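# Three arms relay a ball between stands by rope

## Task

Get the ball off its current stand and onto the second stand, which sits in the gap between the benches beyond every hand's reach. The ball rests on a ring lying on the collar of its stand, and ropes tie that ring to one metal block on each arm's bench. Done means the ball is on the second stand, the ring lies on that stand's collar, and every block sits on a bench. A tipped or jerked ring can let the ball roll away.

## Robot and tools

Setup. Three Kinova Gen3 arms (arm1, arm2, arm3), each with a five-fingered right hand and its own bench. Bench tops are at z=+0.950. No hand reaches the two stands, so the ball travels only as the ring is hauled across by the ropes, by moving the blocks. Pulls should be slow and shared among the arms so the ring stays flat and is never snapped taut. Each arm reaches about 1.06 m from its joint 1 axis.

Frame. One scene frame in metres: origin on the floor, +z up. Base feet (scene frame, quat_wxyz), each facing along its own +x: arm1 x=-0.108 y=+1.459 z=+1.036 (+0.684, +0.001, +0.000, -0.730); arm2 x=-1.510 y=-0.586 z=+1.030 (+0.977, +0.000, -0.002, +0.213); arm3 x=+1.438 y=-0.552 z=+0.959 (+0.074, +0.004, -0.006, +0.997). The hand point lies 0.045 m ahead of the palm; its +z runs along straight fingers, +y out of the palm, +x across the palm away from the thumb. Straight fingers extend 0.06 to 0.07 m past the point. A wrist bracket on the little-finger side sticks out and can strike things. The printed hand position drifts more at long reach.

move. Optional keys arm1, arm2, arm3 (an object or null per arm) and cameras. Each arm object may carry:
- joints: a map of absolute targets by name. joint1_rad to joint7_rad in radians (joint1, 3, 5, 7 range -6.283 to 6.283; joint2 -2.249 to 2.249; joint4 -2.579 to 2.579; joint6 -2.099 to 2.099). Finger keys hand_little, hand_ring, hand_middle, hand_index, hand_thumb_bend, hand_thumb_turn run -1 to 1 (+1 open/straight or thumb beside palm, -1 closed or thumb opposite fingers). hand_force_limit (-1 to 1, about 0 to 10 N at the fingertip, 15 N for thumb motors) and hand_speed (-0.96 to 1; full speed from +0.48 up) are settings, not motions.
- target: one list of seven numbers [x, y, z, qw, qx, qy, qz], an absolute hand-point pose in the scene frame (metres, unit quaternion), laid out like the printed hand line. The hand runs a straight line from its current hand_target toward it. When target is used, joints may only hold the hand_ keys.
- speed: top hand speed for target, 0.002 to 0.5 m/s, default 0.25; rotation capped at twice that in rad/s.
- min_time_s: 0.1 to 8 s, the shortest duration for that arm's joint motions.
All parts start together; hand paths in one call finish together, within 10 s; no call exceeds 15 s. Joint targets ramp at no more than 1.39 rad/s (joints 1 to 4) or 1.22 rad/s (5 to 7), and the arm can sweep wide between postures. Hands lag, may wander and overshoot speed near straight arms; nothing slows for obstacles. A call with no action returns full state and all images. cameras: names from arm1_cam_wrist, arm2_cam_wrist, arm3_cam_wrist, cam_low, cam_side, cam_top, or all; [] for none.

wait: seconds 0 to 10, plus optional cameras; commands nothing. zoom_image: camera plus region [x0, y0, x1, y1] in image pixels from the top-left, no more than 504 wide or high, only from the newest images. show_instructions: reference pages. finished_scene: optional scene=1, ends the scene permanently.

Results. "move" names robots that got motion; "as last shown" marks an uncommanded robot whose status reads "not commanded". Lines include hand (pose), hand_target, joint_positions, Joint velocities (rad/s; "within noise" means still), joint torques, Flange force (may be "no reading"), hand_stopped_by (six words for little, ring, middle, index, thumb_bend, thumb_turn: moving, target, force, stalled, fault) and the *_load_n values in N (positive = pushed open). Status words: done (within 1 cm and 2 degrees, or 0.01 per joint), off_target (resting short, maybe still pushing), time_out (joint keeps where it stopped), not_followed, "joint command not followed" or "pose unreachable" (a self-collision check is holding the arm back; finger targets still run). A refused call or a stop cancels the rest of your queued calls.

Gripping. A finger motor starts only when its target changes by 0.002 or more, then locks at target or when its load hits hand_force_limit. For gentle grasps use hand_speed at -0.94 or below. To tighten, raise hand_force_limit and send a more-closed target; to loosen, send a more-open one. The thumb in front of the palm wraps objects 0.035 to 0.065 m thick; handles down to about 0.025 m can be held. A lost grip shows only as load near 0. Start values: force limit 0, speed -0.8.

Avoid. Any hard squeeze between two robots (including closing a hand on another's fingers) fails and ends the scene; the state never reports robot-robot contact. Knocking objects off the work area or onto the floor fails. Torque faults (over 104.5 N m on joints 1 to 4, 51.3 on 5 to 7, or more than 5 degrees off plan) halt that arm for 10 s. Straining against unreachable poses or long stretched holds heats motors: MOTOR HOT appears at 60 °C, and 75 °C brings an OVER-TEMPERATURE FAULT; resend targets marked limit_stop_at_motor_heat. Also avoid drops, releasing moving parts, slams, rams and heavy finger strain. The scene keeps running while you think, holding your last command; occasional pushes may nudge loose items.

Each tool is called after "Request:" in YAML: its name, and indented under it one key for each argument.

Reference images:

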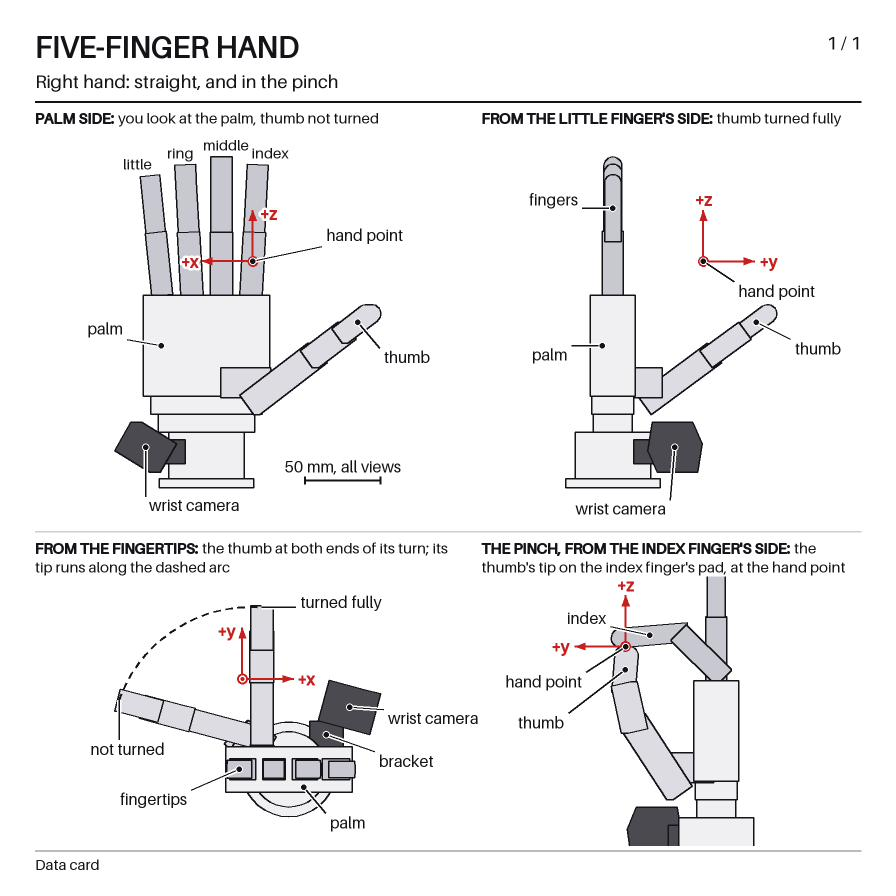

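## Session

Request:
move:
  cameras: ["all"]

Scene clock: 0.00 s.
Joint torques (N m): no reading
Flange force (N): no reading
Joint velocities: within noise
arm1.joint_positions: joint1_rad=+0.400 joint2_rad=-0.274 joint3_rad=-0.114 joint4_rad=+1.604 joint5_rad=-0.042 joint6_rad=+1.995 joint7_rad=-2.051 hand_little=+1.000 hand_ring=+1.000 hand_middle=+1.000 hand_index=+1.000 hand_thumb_turn=+1.000 hand_thumb_bend=+1.000 hand_force_limit=+0.000 hand_speed=-0.800
arm1.joint_status: not commanded
arm1.hand_stopped_by: target,target,target,target,target,target
arm1.little_load_n: 0.0
arm1.ring_load_n: 0.0
arm1.middle_load_n: 0.0
arm1.index_load_n: 0.0
arm1.thumb_bend_load_n: 0.0
arm1.thumb_turn_load_n: 0.0
arm1.hand: x=-0.1428 y=+1.2729 z=+1.4738 quat_wxyz=(+0.067, -0.927, -0.363, -0.065) (m; scene frame)
arm1.hand_target: x=-0.1428 y=+1.2729 z=+1.4738 quat_wxyz=(+0.067, -0.927, -0.363, -0.065) (m; scene frame)
arm1.hand_status: not commanded
arm2.joint_positions: joint1_rad=-0.758 joint2_rad=-0.556 joint3_rad=-0.125 joint4_rad=+1.332 joint5_rad=-0.072 joint6_rad=+1.843 joint7_rad=-1.700 hand_little=+1.000 hand_ring=+1.000 hand_middle=+1.000 hand_index=+1.000 hand_thumb_turn=+1.000 hand_thumb_bend=+1.000 hand_force_limit=+0.000 hand_speed=-0.800
arm2.joint_status: not commanded
arm2.hand_stopped_by: target,target,target,target,target,target
arm2.little_load_n: 0.0
arm2.ring_load_n: 0.0
arm2.middle_load_n: 0.0
arm2.index_load_n: 0.0
arm2.thumb_bend_load_n: 0.0
arm2.thumb_turn_load_n: 0.0
arm2.hand: x=-1.5339 y=-0.3849 z=+1.6346 quat_wxyz=(-0.196, +0.554, -0.792, -0.166) (m; scene frame)
arm2.hand_target: x=-1.5339 y=-0.3849 z=+1.6346 quat_wxyz=(-0.196, +0.554, -0.792, -0.166) (m; scene frame)
arm2.hand_status: not commanded
arm3.joint_positions: joint1_rad=-0.892 joint2_rad=-0.272 joint3_rad=-0.021 joint4_rad=+1.516 joint5_rad=-0.095 joint6_rad=+1.865 joint7_rad=-1.717 hand_little=+1.000 hand_ring=+1.000 hand_middle=+1.000 hand_index=+1.000 hand_thumb_turn=+1.000 hand_thumb_bend=+1.000 hand_force_limit=+0.000 hand_speed=-0.800
arm3.joint_status: not commanded
arm3.hand_stopped_by: target,target,target,target,target,target
arm3.little_load_n: 0.0
arm3.ring_load_n: 0.0
arm3.middle_load_n: 0.0
arm3.index_load_n: 0.0
arm3.thumb_bend_load_n: 0.0
arm3.thumb_turn_load_n: 0.0
arm3.hand: x=+1.3166 y=-0.7628 z=+1.4339 quat_wxyz=(+0.038, +0.947, +0.318, +0.003) (m; scene frame)
arm3.hand_target: x=+1.3166 y=-0.7628 z=+1.4339 quat_wxyz=(+0.038, +0.947, +0.318, +0.003) (m; scene frame)
arm3.hand_status: not commanded
pictures: arm1_cam_wrist, arm2_cam_wrist, arm3_cam_wrist, cam_low, cam_side, cam_top

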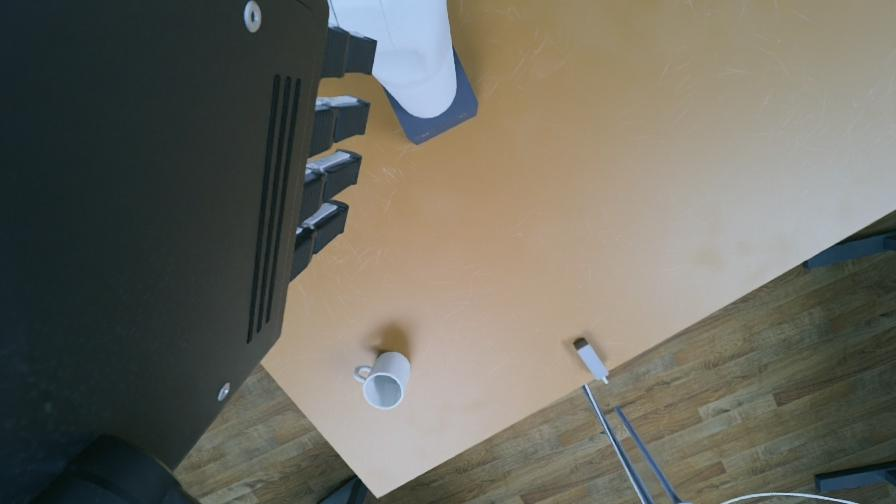

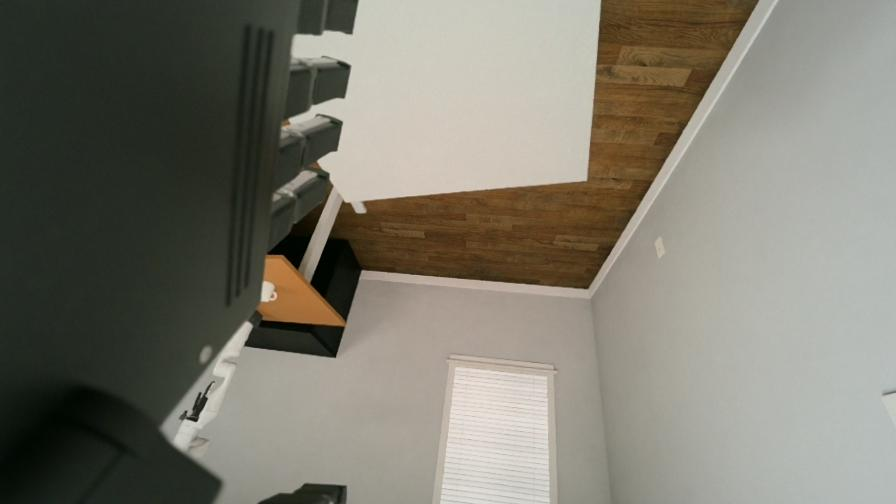

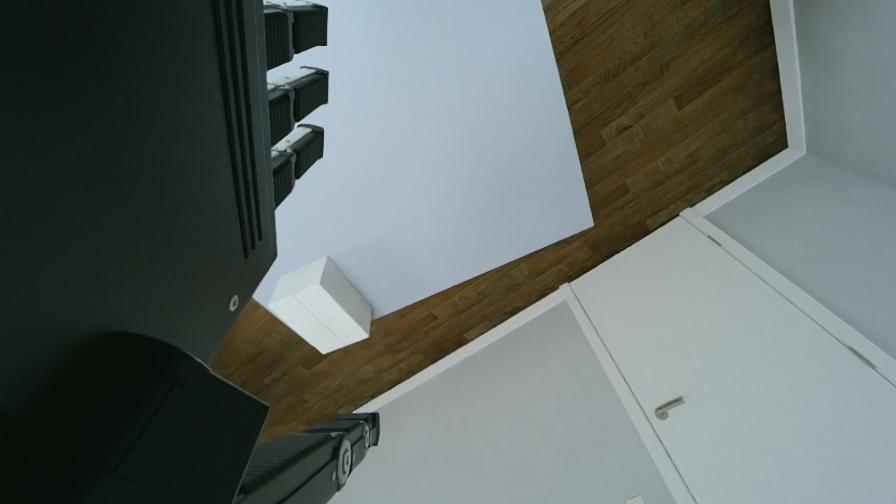

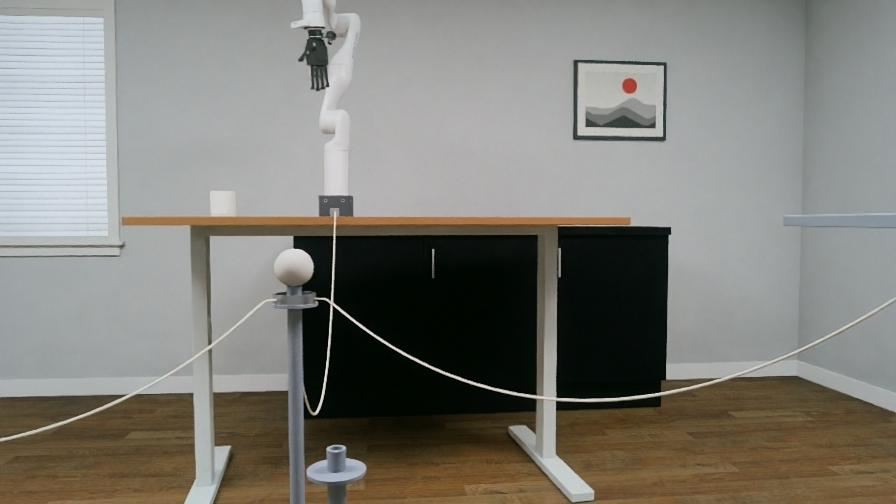

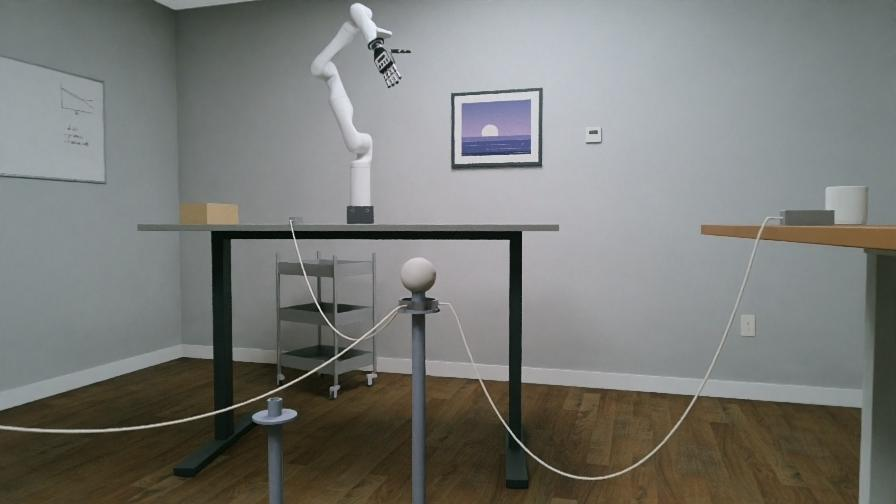

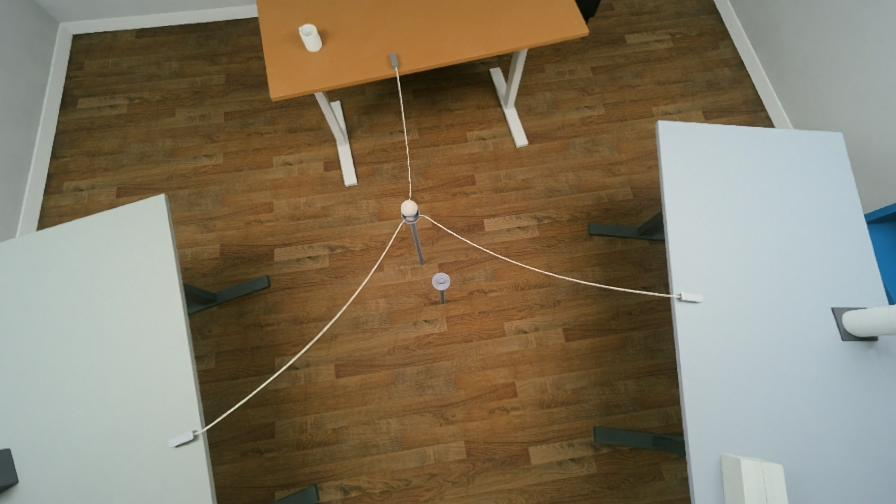

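Request:
zoom_image:
  camera: "cam_low"
  region: [220, 220, 400, 320]

Request:
zoom_image:
  camera: "cam_low"
  region: [260, 420, 420, 504]

Request:
zoom_image:
  camera: "cam_side"
  region: [230, 230, 500, 440]

Request:
zoom_image:
  camera: "cam_top"
  region: [360, 170, 500, 320]

Request:
zoom_image:
  camera: "arm1_cam_wrist"
  region: [500, 300, 700, 500]

Request:
zoom_image:
  camera: "cam_top"
  region: [340, 20, 460, 120]

Request:
zoom_image:
  camera: "cam_top"
  region: [640, 240, 760, 340]

Request:
zoom_image:
  camera: "cam_top"
  region: [130, 390, 250, 490]

Scaled by 2.800 from the camera's image (finer frame: 1280x720).

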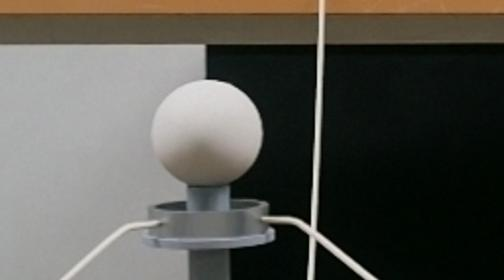

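Scaled by 3.150 from the camera's image (finer frame: 1280x720).

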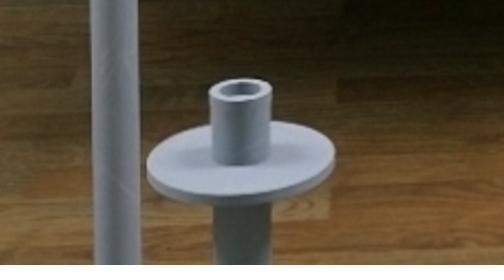

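Scaled by 1.867 from the camera's image (finer frame: 1280x720).

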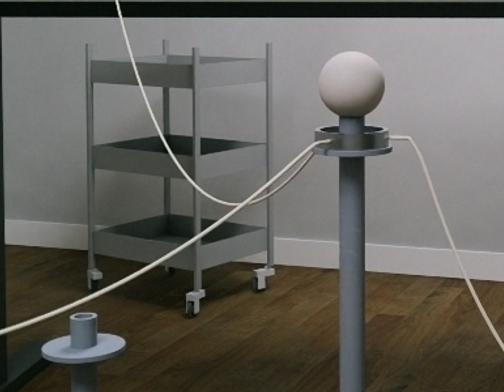

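Scaled by 3.360 from the camera's image (finer frame: 1280x720).

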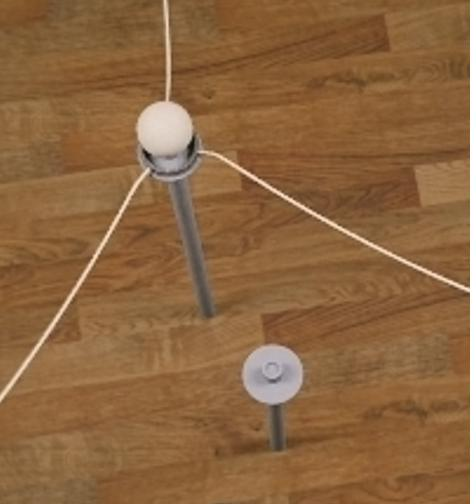

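Scaled by 2.520 from the camera's image (finer frame: 1280x720).

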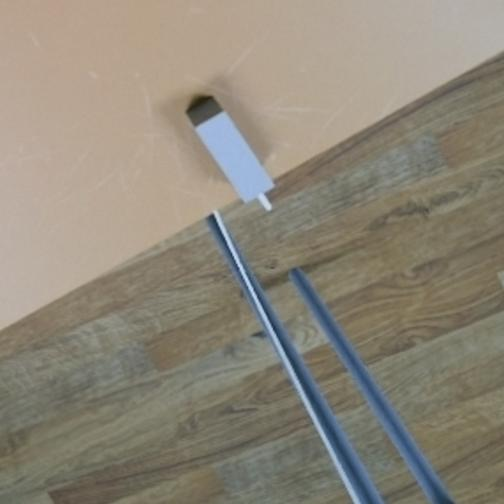

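Scaled by 4.200 from the camera's image (finer frame: 1280x720).

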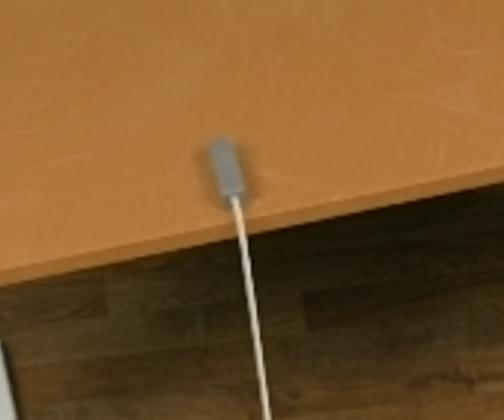

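Scaled by 4.200 from the camera's image (finer frame: 1280x720).

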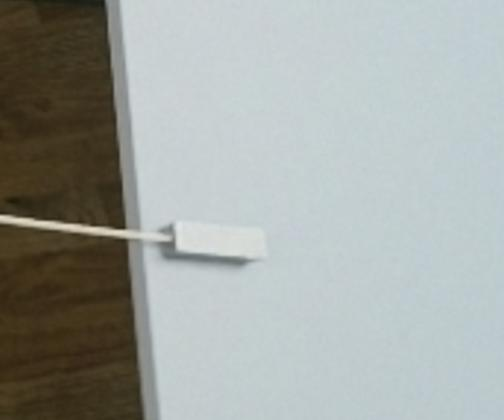

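Scaled by 4.200 from the camera's image (finer frame: 1280x720).

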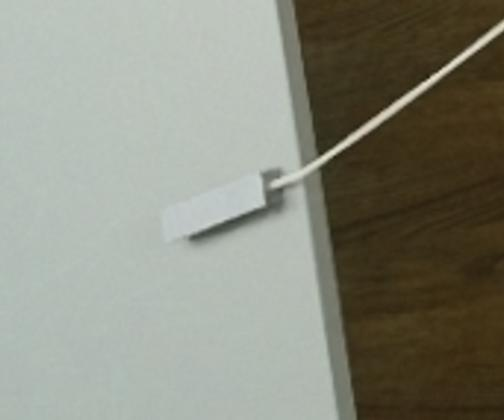

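Request:
move:
  arm1: {"joints": {"joint1_rad": -0.557, "joint2_rad": 1.091, "joint3_rad": 0.0, "joint4_rad": 1.253, "joint5_rad": 0.967, "joint6_rad": 1.479, "joint7_rad": -2.412, "hand_thumb_turn": -1, "hand_thumb_bend": 0.4, "hand_index": 0.5, "hand_middle": 0.5, "hand_ring": 0.5, "hand_little": 0.5}, "min_time_s": 4.5}
  arm2: {"joints": {"joint1_rad": -0.043, "joint2_rad": 1.042, "joint3_rad": 0.0, "joint4_rad": 1.354, "joint5_rad": 1.039, "joint6_rad": 1.392, "joint7_rad": -2.418, "hand_thumb_turn": -1, "hand_thumb_bend": 0.4, "hand_index": 0.5, "hand_middle": 0.5, "hand_ring": 0.5, "hand_little": 0.5}, "min_time_s": 4.5}
  arm3: {"joints": {"joint1_rad": -0.287, "joint2_rad": 0.986, "joint3_rad": 0.0, "joint4_rad": 1.196, "joint5_rad": 0.964, "joint6_rad": 1.567, "joint7_rad": -2.274, "hand_thumb_turn": -1, "hand_thumb_bend": 0.4, "hand_index": 0.5, "hand_middle": 0.5, "hand_ring": 0.5, "hand_little": 0.5}, "min_time_s": 4.5}
  cameras: ["all"]

Scene clock: 611.07 s.
Joint torques (N m): arm1=[-0.54 -21.97 2.22 -5.77 1.02 1.54 0.33] | arm2=[-1.6 -19.46 1.36 -4.72 1.24 1.96 -0.39] | arm3=[1.08 -21.92 2.15 -6.79 1.64 2.21 -0.18]
Flange force (N): arm1=[3.9 -0.7 2.0] | arm2=[0.8 -5.2 1.7] | arm3=[4.5 0.7 2.2]
move: arm1 done; arm2 done; arm3 done
Joint velocities: within noise
arm1.joint_positions: joint1_rad=-0.557 joint2_rad=+1.091 joint3_rad=+0.000 joint4_rad=+1.253 joint5_rad=+0.967 joint6_rad=+1.479 joint7_rad=-2.412 hand_little=+0.500 hand_ring=+0.500 hand_middle=+0.500 hand_index=+0.500 hand_thumb_turn=-1.000 hand_thumb_bend=+0.400 hand_force_limit=+0.000 hand_speed=-0.800
arm1.joint_status: all done
arm1.hand_stopped_by: target,target,target,target,target,target
arm1.little_load_n: 0.0
arm1.ring_load_n: 0.0
arm1.middle_load_n: -0.5
arm1.index_load_n: 0.0
arm1.thumb_bend_load_n: 0.0
arm1.thumb_turn_load_n: 0.0
arm1.hand: x=-0.0991 y=+0.8605 z=+1.0908 quat_wxyz=(+0.344, -0.572, -0.638, +0.384)
arm1.hand_target: x=-0.0991 y=+0.8605 z=+1.0908 quat_wxyz=(+0.344, -0.572, -0.638, +0.384)
arm1.hand_status: not commanded
arm2.joint_positions: joint1_rad=-0.043 joint2_rad=+1.042 joint3_rad=+0.000 joint4_rad=+1.354 joint5_rad=+1.039 joint6_rad=+1.392 joint7_rad=-2.418 hand_little=+0.500 hand_ring=+0.500 hand_middle=+0.500 hand_index=+0.500 hand_thumb_turn=-1.000 hand_thumb_bend=+0.400 hand_force_limit=+0.000 hand_speed=-0.800
arm2.joint_status: all done
arm2.hand_stopped_by: target,target,target,target,target,target
arm2.little_load_n: 0.0
arm2.ring_load_n: 0.0
arm2.middle_load_n: 0.0
arm2.index_load_n: 0.0
arm2.thumb_bend_load_n: 0.0
arm2.thumb_turn_load_n: 0.0
arm2.hand: x=-0.9072 y=-0.5908 z=+1.0949 quat_wxyz=(-0.051, +0.081, -0.853, +0.512)
arm2.hand_target: x=-0.9072 y=-0.5908 z=+1.0949 quat_wxyz=(-0.051, +0.081, -0.853, +0.512)
arm2.hand_status: not commanded
arm3.joint_positions: joint1_rad=-0.287 joint2_rad=+0.986 joint3_rad=+0.000 joint4_rad=+1.196 joint5_rad=+0.964 joint6_rad=+1.567 joint7_rad=-2.274 hand_little=+0.500 hand_ring=+0.500 hand_middle=+0.500 hand_index=+0.500 hand_thumb_turn=-1.000 hand_thumb_bend=+0.400 hand_force_limit=+0.000 hand_speed=-0.800
arm3.joint_status: all done
arm3.hand_stopped_by: target,target,target,target,target,target
arm3.little_load_n: 0.0
arm3.ring_load_n: 0.0
arm3.middle_load_n: 0.0
arm3.index_load_n: 0.0
arm3.thumb_bend_load_n: 0.0
arm3.thumb_turn_load_n: 0.0
arm3.hand: x=+0.8633 y=-0.3572 z=+1.0984 quat_wxyz=(-0.517, +0.848, -0.103, +0.058)
arm3.hand_target: x=+0.8633 y=-0.3572 z=+1.0984 quat_wxyz=(-0.517, +0.848, -0.103, +0.058)
arm3.hand_status: not commanded
pictures: arm1_cam_wrist, arm2_cam_wrist, arm3_cam_wrist, cam_low, cam_side, cam_top
arm1_cam_wrist: T_world_to_cam=[[0.37975, 0.33713, -0.86147, 0.69001], [0.56386, -0.82261, -0.07336, 0.86827], [-0.73339, -0.45789, -0.50248, 0.9759]] pos_world=[-0.0359, 0.92848, 1.14849]
arm2_cam_wrist: T_world_to_cam=[[-0.41149, 0.35763, -0.83832, 0.75714], [0.7192, 0.69241, -0.05764, 1.13292], [0.55985, -0.62663, -0.54213, 0.84565]] pos_world=[-0.97667, -0.52531, 1.15847]
arm3_cam_wrist: T_world_to_cam=[[0.10065, -0.51459, -0.85151, 0.65951], [-0.91939, -0.37522, 0.11808, 0.51777], [-0.38026, 0.77098, -0.51087, 1.27927]] pos_world=[0.89611, -0.45265, 1.15398]

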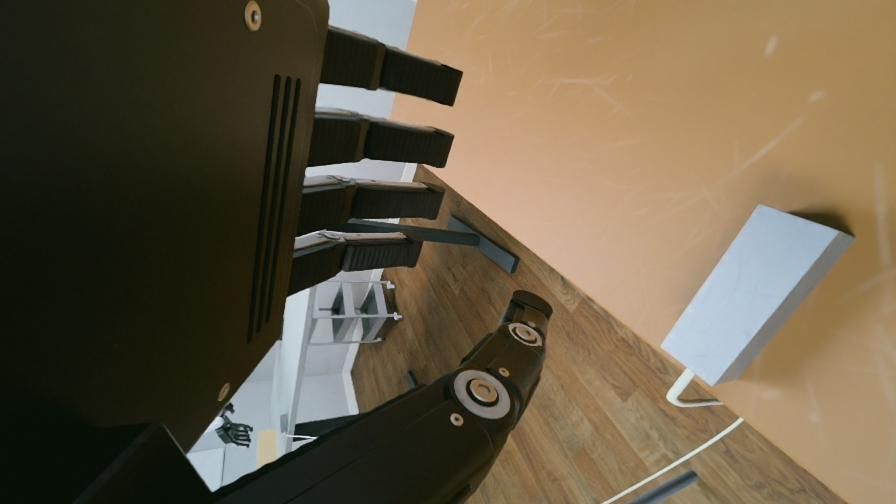

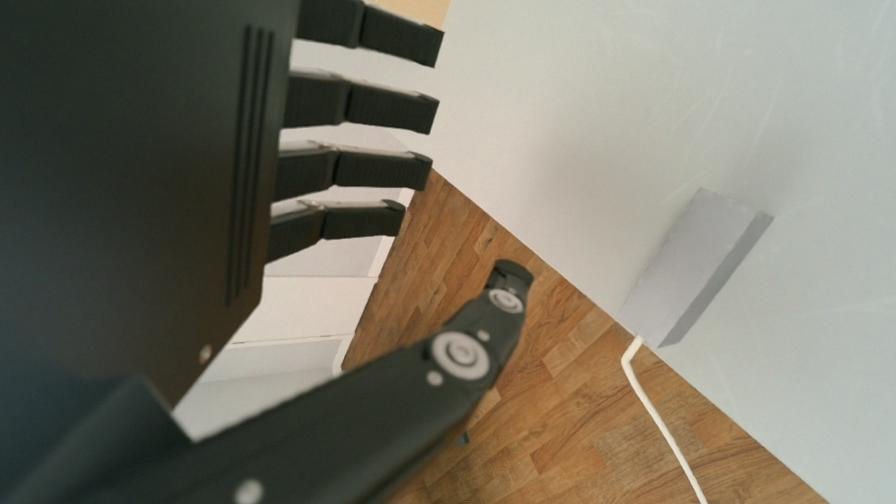

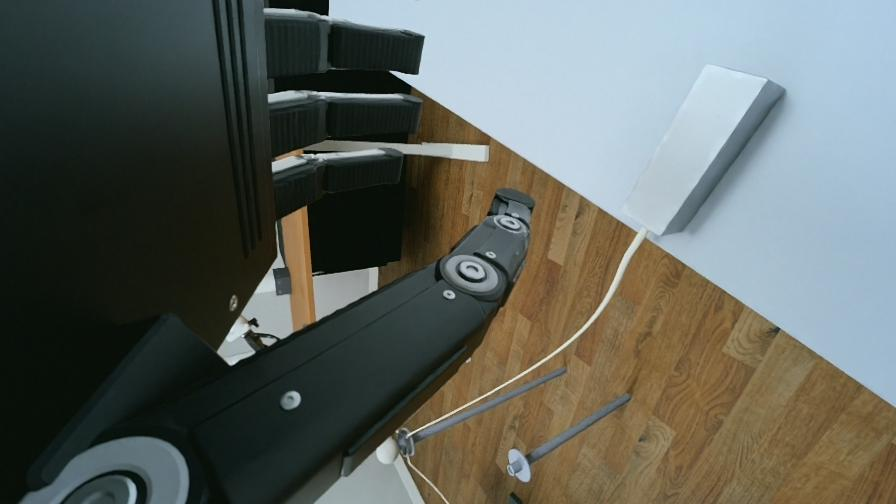

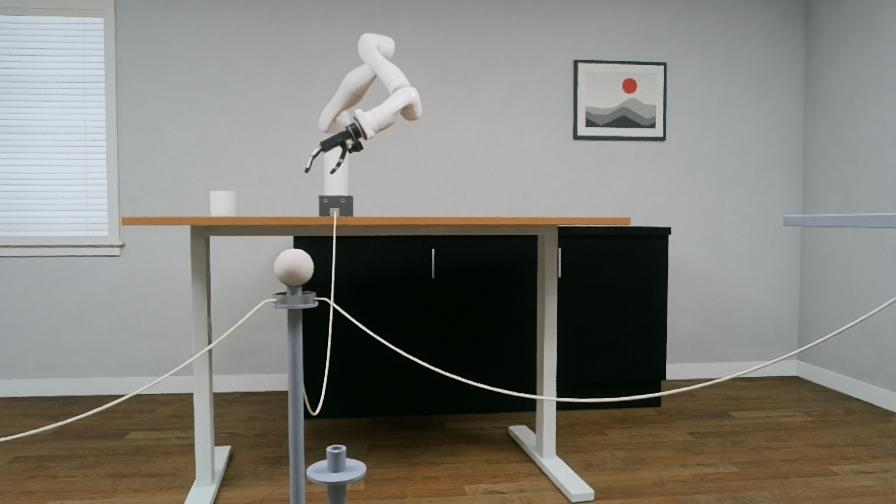

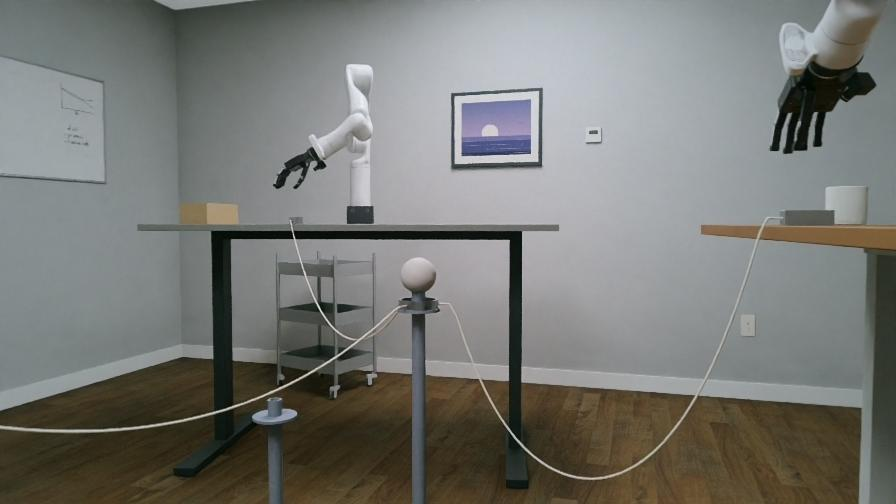

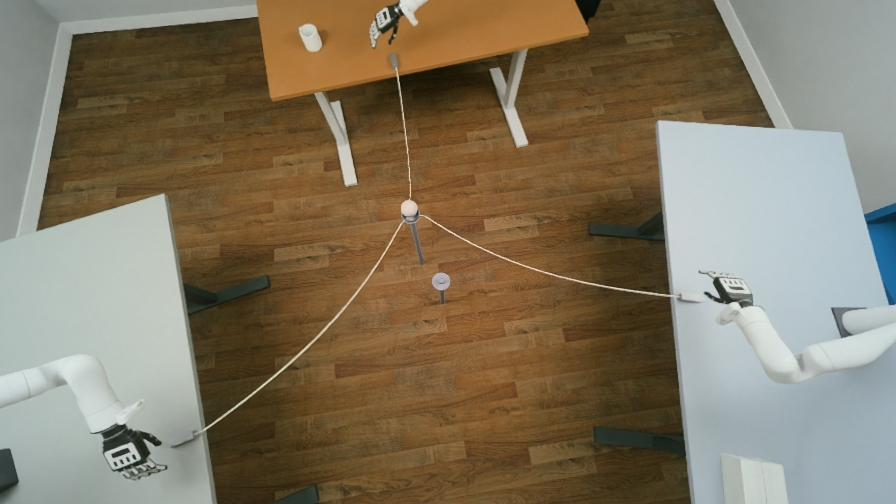

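Request:
zoom_image:
  camera: "arm1_cam_wrist"
  region: [600, 160, 896, 440]

Request:
zoom_image:
  camera: "arm2_cam_wrist"
  region: [560, 150, 840, 400]

Request:
zoom_image:
  camera: "arm3_cam_wrist"
  region: [560, 30, 840, 280]

Scaled by 1.703 from the camera's image (finer frame: 1280x720).

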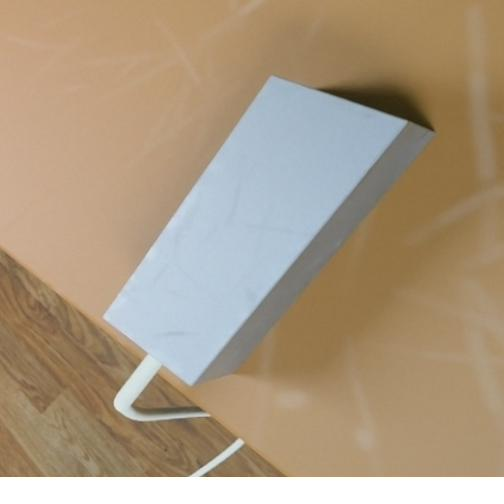

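Scaled by 1.800 from the camera's image (finer frame: 1280x720).

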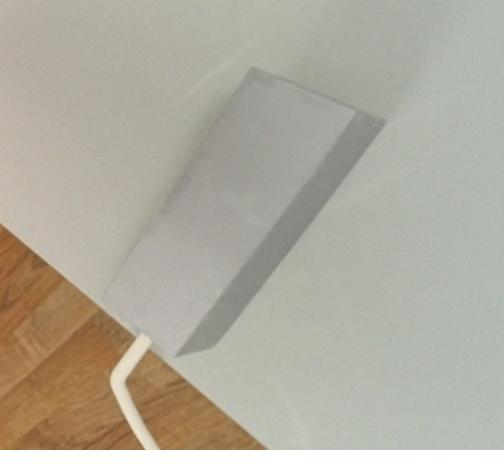

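Scaled by 1.800 from the camera's image (finer frame: 1280x720).

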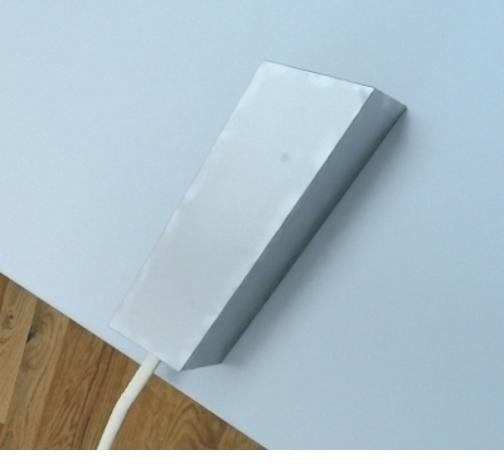

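Request:
move:
  arm1: {"target": [-0.071, 0.8772, 1.011, 0.3658, -0.5634, -0.6213, 0.4034], "speed": 0.08, "joints": {"hand_thumb_bend": 0.3}}
  arm2: {"target": [-0.9127, -0.5682, 1.011, -0.0636, 0.0979, -0.833, 0.5409], "speed": 0.08, "joints": {"hand_thumb_bend": 0.3}}
  arm3: {"target": [0.8743, -0.3804, 1.011, 0.5403, -0.8321, 0.1051, -0.0682], "speed": 0.08, "joints": {"hand_thumb_bend": 0.3}}
  cameras: ["all"]

Scene clock: 767.23 s.
Joint torques (N m): arm1=[-0.54 -22.54 2.45 -4.87 0.85 1.77 0.33] | arm2=[-1.54 -19.98 1.74 -3.62 1.01 2.21 -0.39] | arm3=[1.05 -22.55 2.37 -5.78 1.43 2.57 -0.18]
Flange force (N): arm1=[3.5 -1.3 2.1] | arm2=[-0.2 -5.1 1.6] | arm3=[4.5 0.1 2.3]
move: arm1 done; arm2 done; arm3 done
Joint velocities: within noise
arm1.joint_positions: joint1_rad=-0.633 joint2_rad=+1.286 joint3_rad=+0.007 joint4_rad=+1.163 joint5_rad=+0.951 joint6_rad=+1.518 joint7_rad=-2.532 hand_little=+0.500 hand_ring=+0.500 hand_middle=+0.500 hand_index=+0.500 hand_thumb_turn=-1.000 hand_thumb_bend=+0.300 hand_force_limit=+0.000 hand_speed=-0.800
arm1.joint_status: all done
arm1.hand_stopped_by: target,target,target,target,target,target
arm1.little_load_n: 0.0
arm1.ring_load_n: 0.0
arm1.middle_load_n: 0.0
arm1.index_load_n: 0.0
arm1.thumb_bend_load_n: 0.0
arm1.thumb_turn_load_n: 0.0
arm1.hand: x=-0.0710 y=+0.8772 z=+1.0110 quat_wxyz=(+0.366, -0.563, -0.621, +0.403)
arm1.hand_target: x=-0.0710 y=+0.8772 z=+1.0110 quat_wxyz=(+0.366, -0.563, -0.621, +0.403)
arm1.hand_status: done (0.000 m and 0.0 deg from the pose sent, 0.086 m and 4.0 deg at the start)
arm2.joint_positions: joint1_rad=-0.116 joint2_rad=+1.234 joint3_rad=+0.015 joint4_rad=+1.310 joint5_rad=+1.077 joint6_rad=+1.379 joint7_rad=-2.555 hand_little=+0.500 hand_ring=+0.500 hand_middle=+0.500 hand_index=+0.500 hand_thumb_turn=-1.000 hand_thumb_bend=+0.300 hand_force_limit=+0.000 hand_speed=-0.800
arm2.joint_status: all done
arm2.hand_stopped_by: target,target,target,target,target,target
arm2.little_load_n: 0.0
arm2.ring_load_n: 0.0
arm2.middle_load_n: 0.0
arm2.index_load_n: 0.0
arm2.thumb_bend_load_n: 0.0
arm2.thumb_turn_load_n: 0.0
arm2.hand: x=-0.9127 y=-0.5682 z=+1.0110 quat_wxyz=(-0.064, +0.098, -0.833, +0.541)
arm2.hand_target: x=-0.9127 y=-0.5682 z=+1.0110 quat_wxyz=(-0.064, +0.098, -0.833, +0.541)
arm2.hand_status: done (0.000 m and 0.0 deg from the pose sent, 0.087 m and 4.7 deg at the start)
arm3.joint_positions: joint1_rad=-0.346 joint2_rad=+1.155 joint3_rad=+0.005 joint4_rad=+1.191 joint5_rad=+0.954 joint6_rad=+1.560 joint7_rad=-2.432 hand_little=+0.500 hand_ring=+0.500 hand_middle=+0.500 hand_index=+0.500 hand_thumb_turn=-1.000 hand_thumb_bend=+0.300 hand_force_limit=+0.000 hand_speed=-0.800
arm3.joint_status: all done
arm3.hand_stopped_by: target,target,target,target,target,target
arm3.little_load_n: 0.0
arm3.ring_load_n: 0.0
arm3.middle_load_n: 0.0
arm3.index_load_n: 0.0
arm3.thumb_bend_load_n: 0.0
arm3.thumb_turn_load_n: 0.0
arm3.hand: x=+0.8743 y=-0.3804 z=+1.0110 quat_wxyz=(-0.540, +0.832, -0.105, +0.068)
arm3.hand_target: x=+0.8743 y=-0.3804 z=+1.0110 quat_wxyz=(-0.540, +0.832, -0.105, +0.068)
arm3.hand_status: done (0.000 m and 0.0 deg from the pose sent, 0.091 m and 3.5 deg at the start)
pictures: arm1_cam_wrist, arm2_cam_wrist, arm3_cam_wrist, cam_low, cam_side, cam_top
arm1_cam_wrist: T_world_to_cam=[[0.32322, 0.32632, -0.88828, 0.63763], [0.54783, -0.82991, -0.10553, 0.89805], [-0.77163, -0.45252, -0.44701, 0.90056]] pos_world=[-0.00318, 0.94475, 1.06372]
arm2_cam_wrist: T_world_to_cam=[[-0.41627, 0.28093, -0.86475, 0.65524], [0.68969, 0.71731, -0.09897, 1.14539], [0.59249, -0.63761, -0.49235, 0.79069]] pos_world=[-0.98568, -0.50153, 1.06927]
arm3_cam_wrist: T_world_to_cam=[[0.11185, -0.46904, -0.87606, 0.60445], [-0.92743, -0.36588, 0.07748, 0.58118], [-0.35688, 0.80382, -0.47593, 1.21339]] pos_world=[0.90443, -0.47919, 1.06199]

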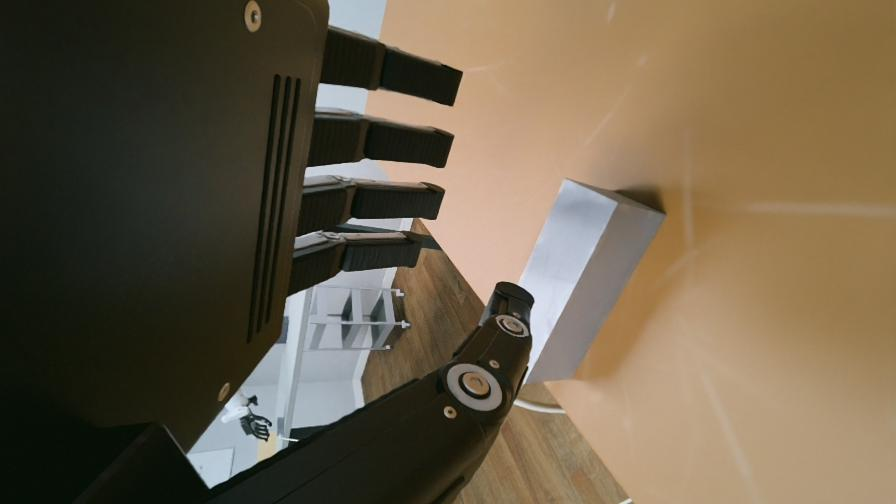

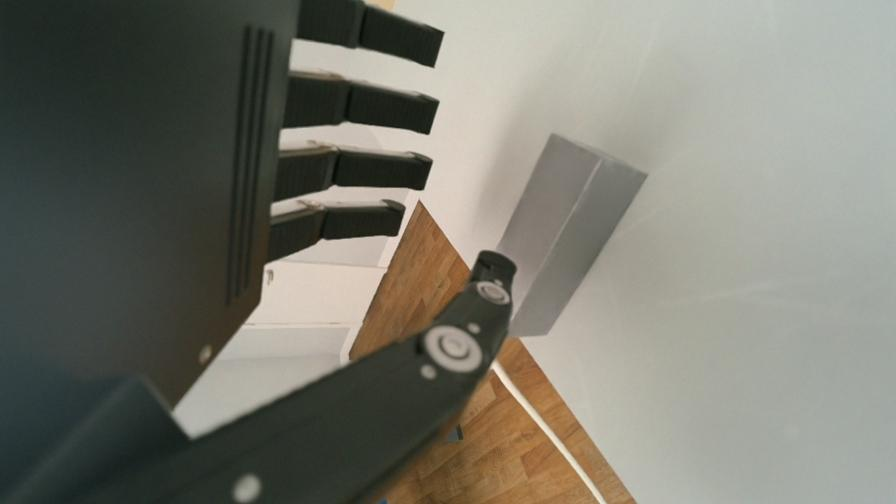

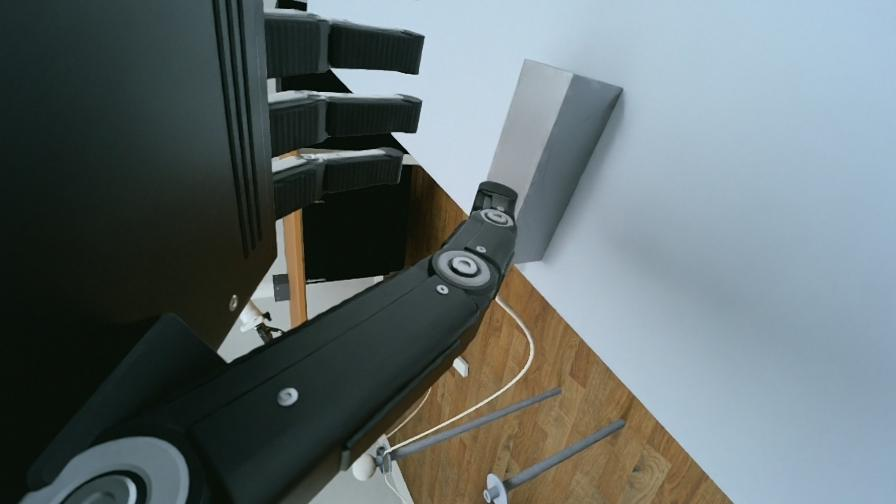

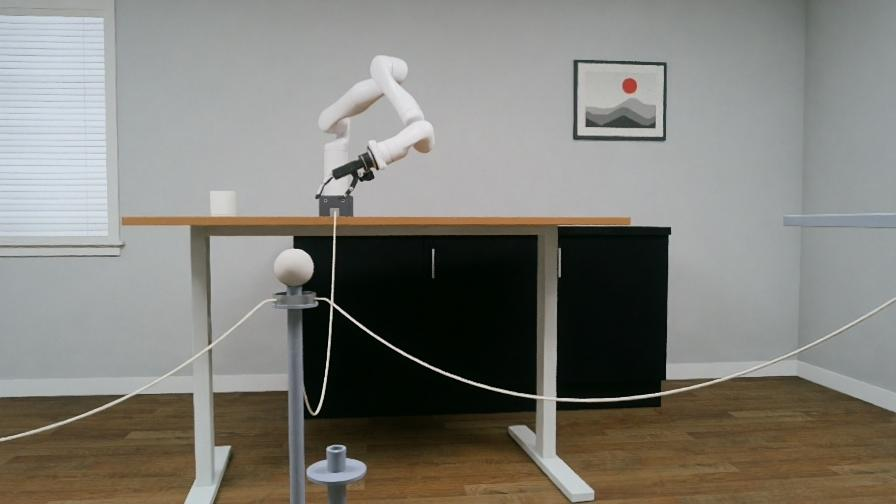

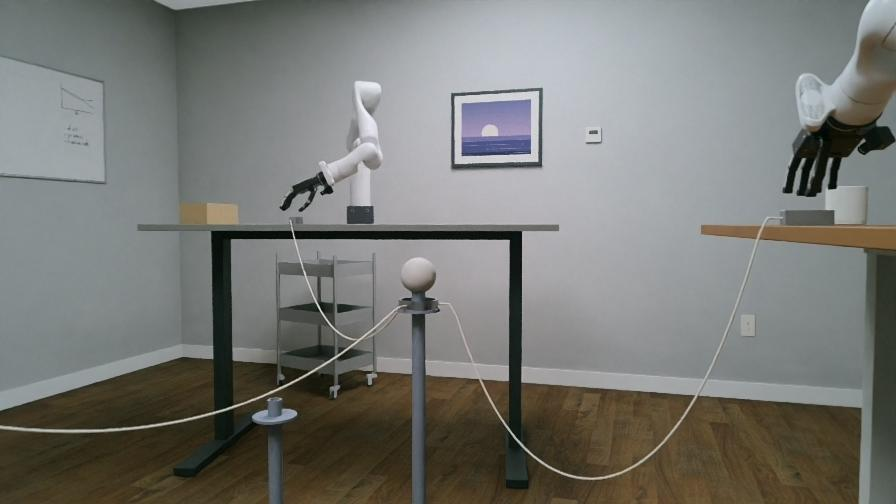

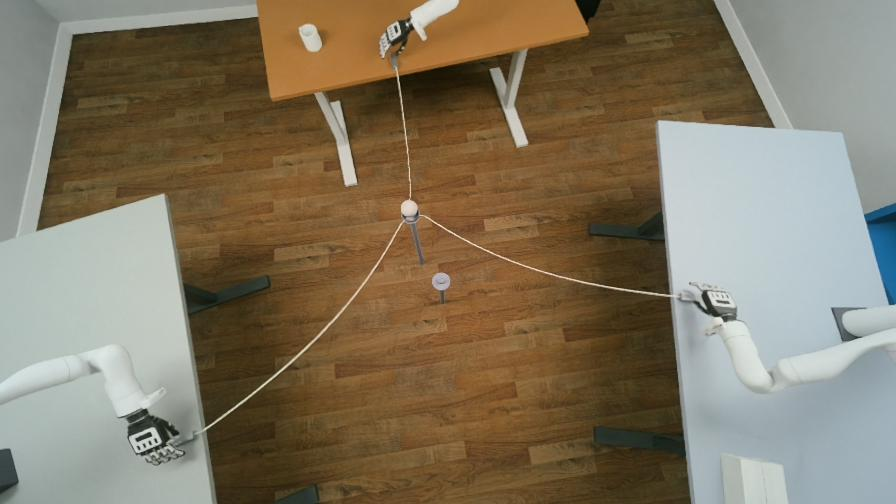

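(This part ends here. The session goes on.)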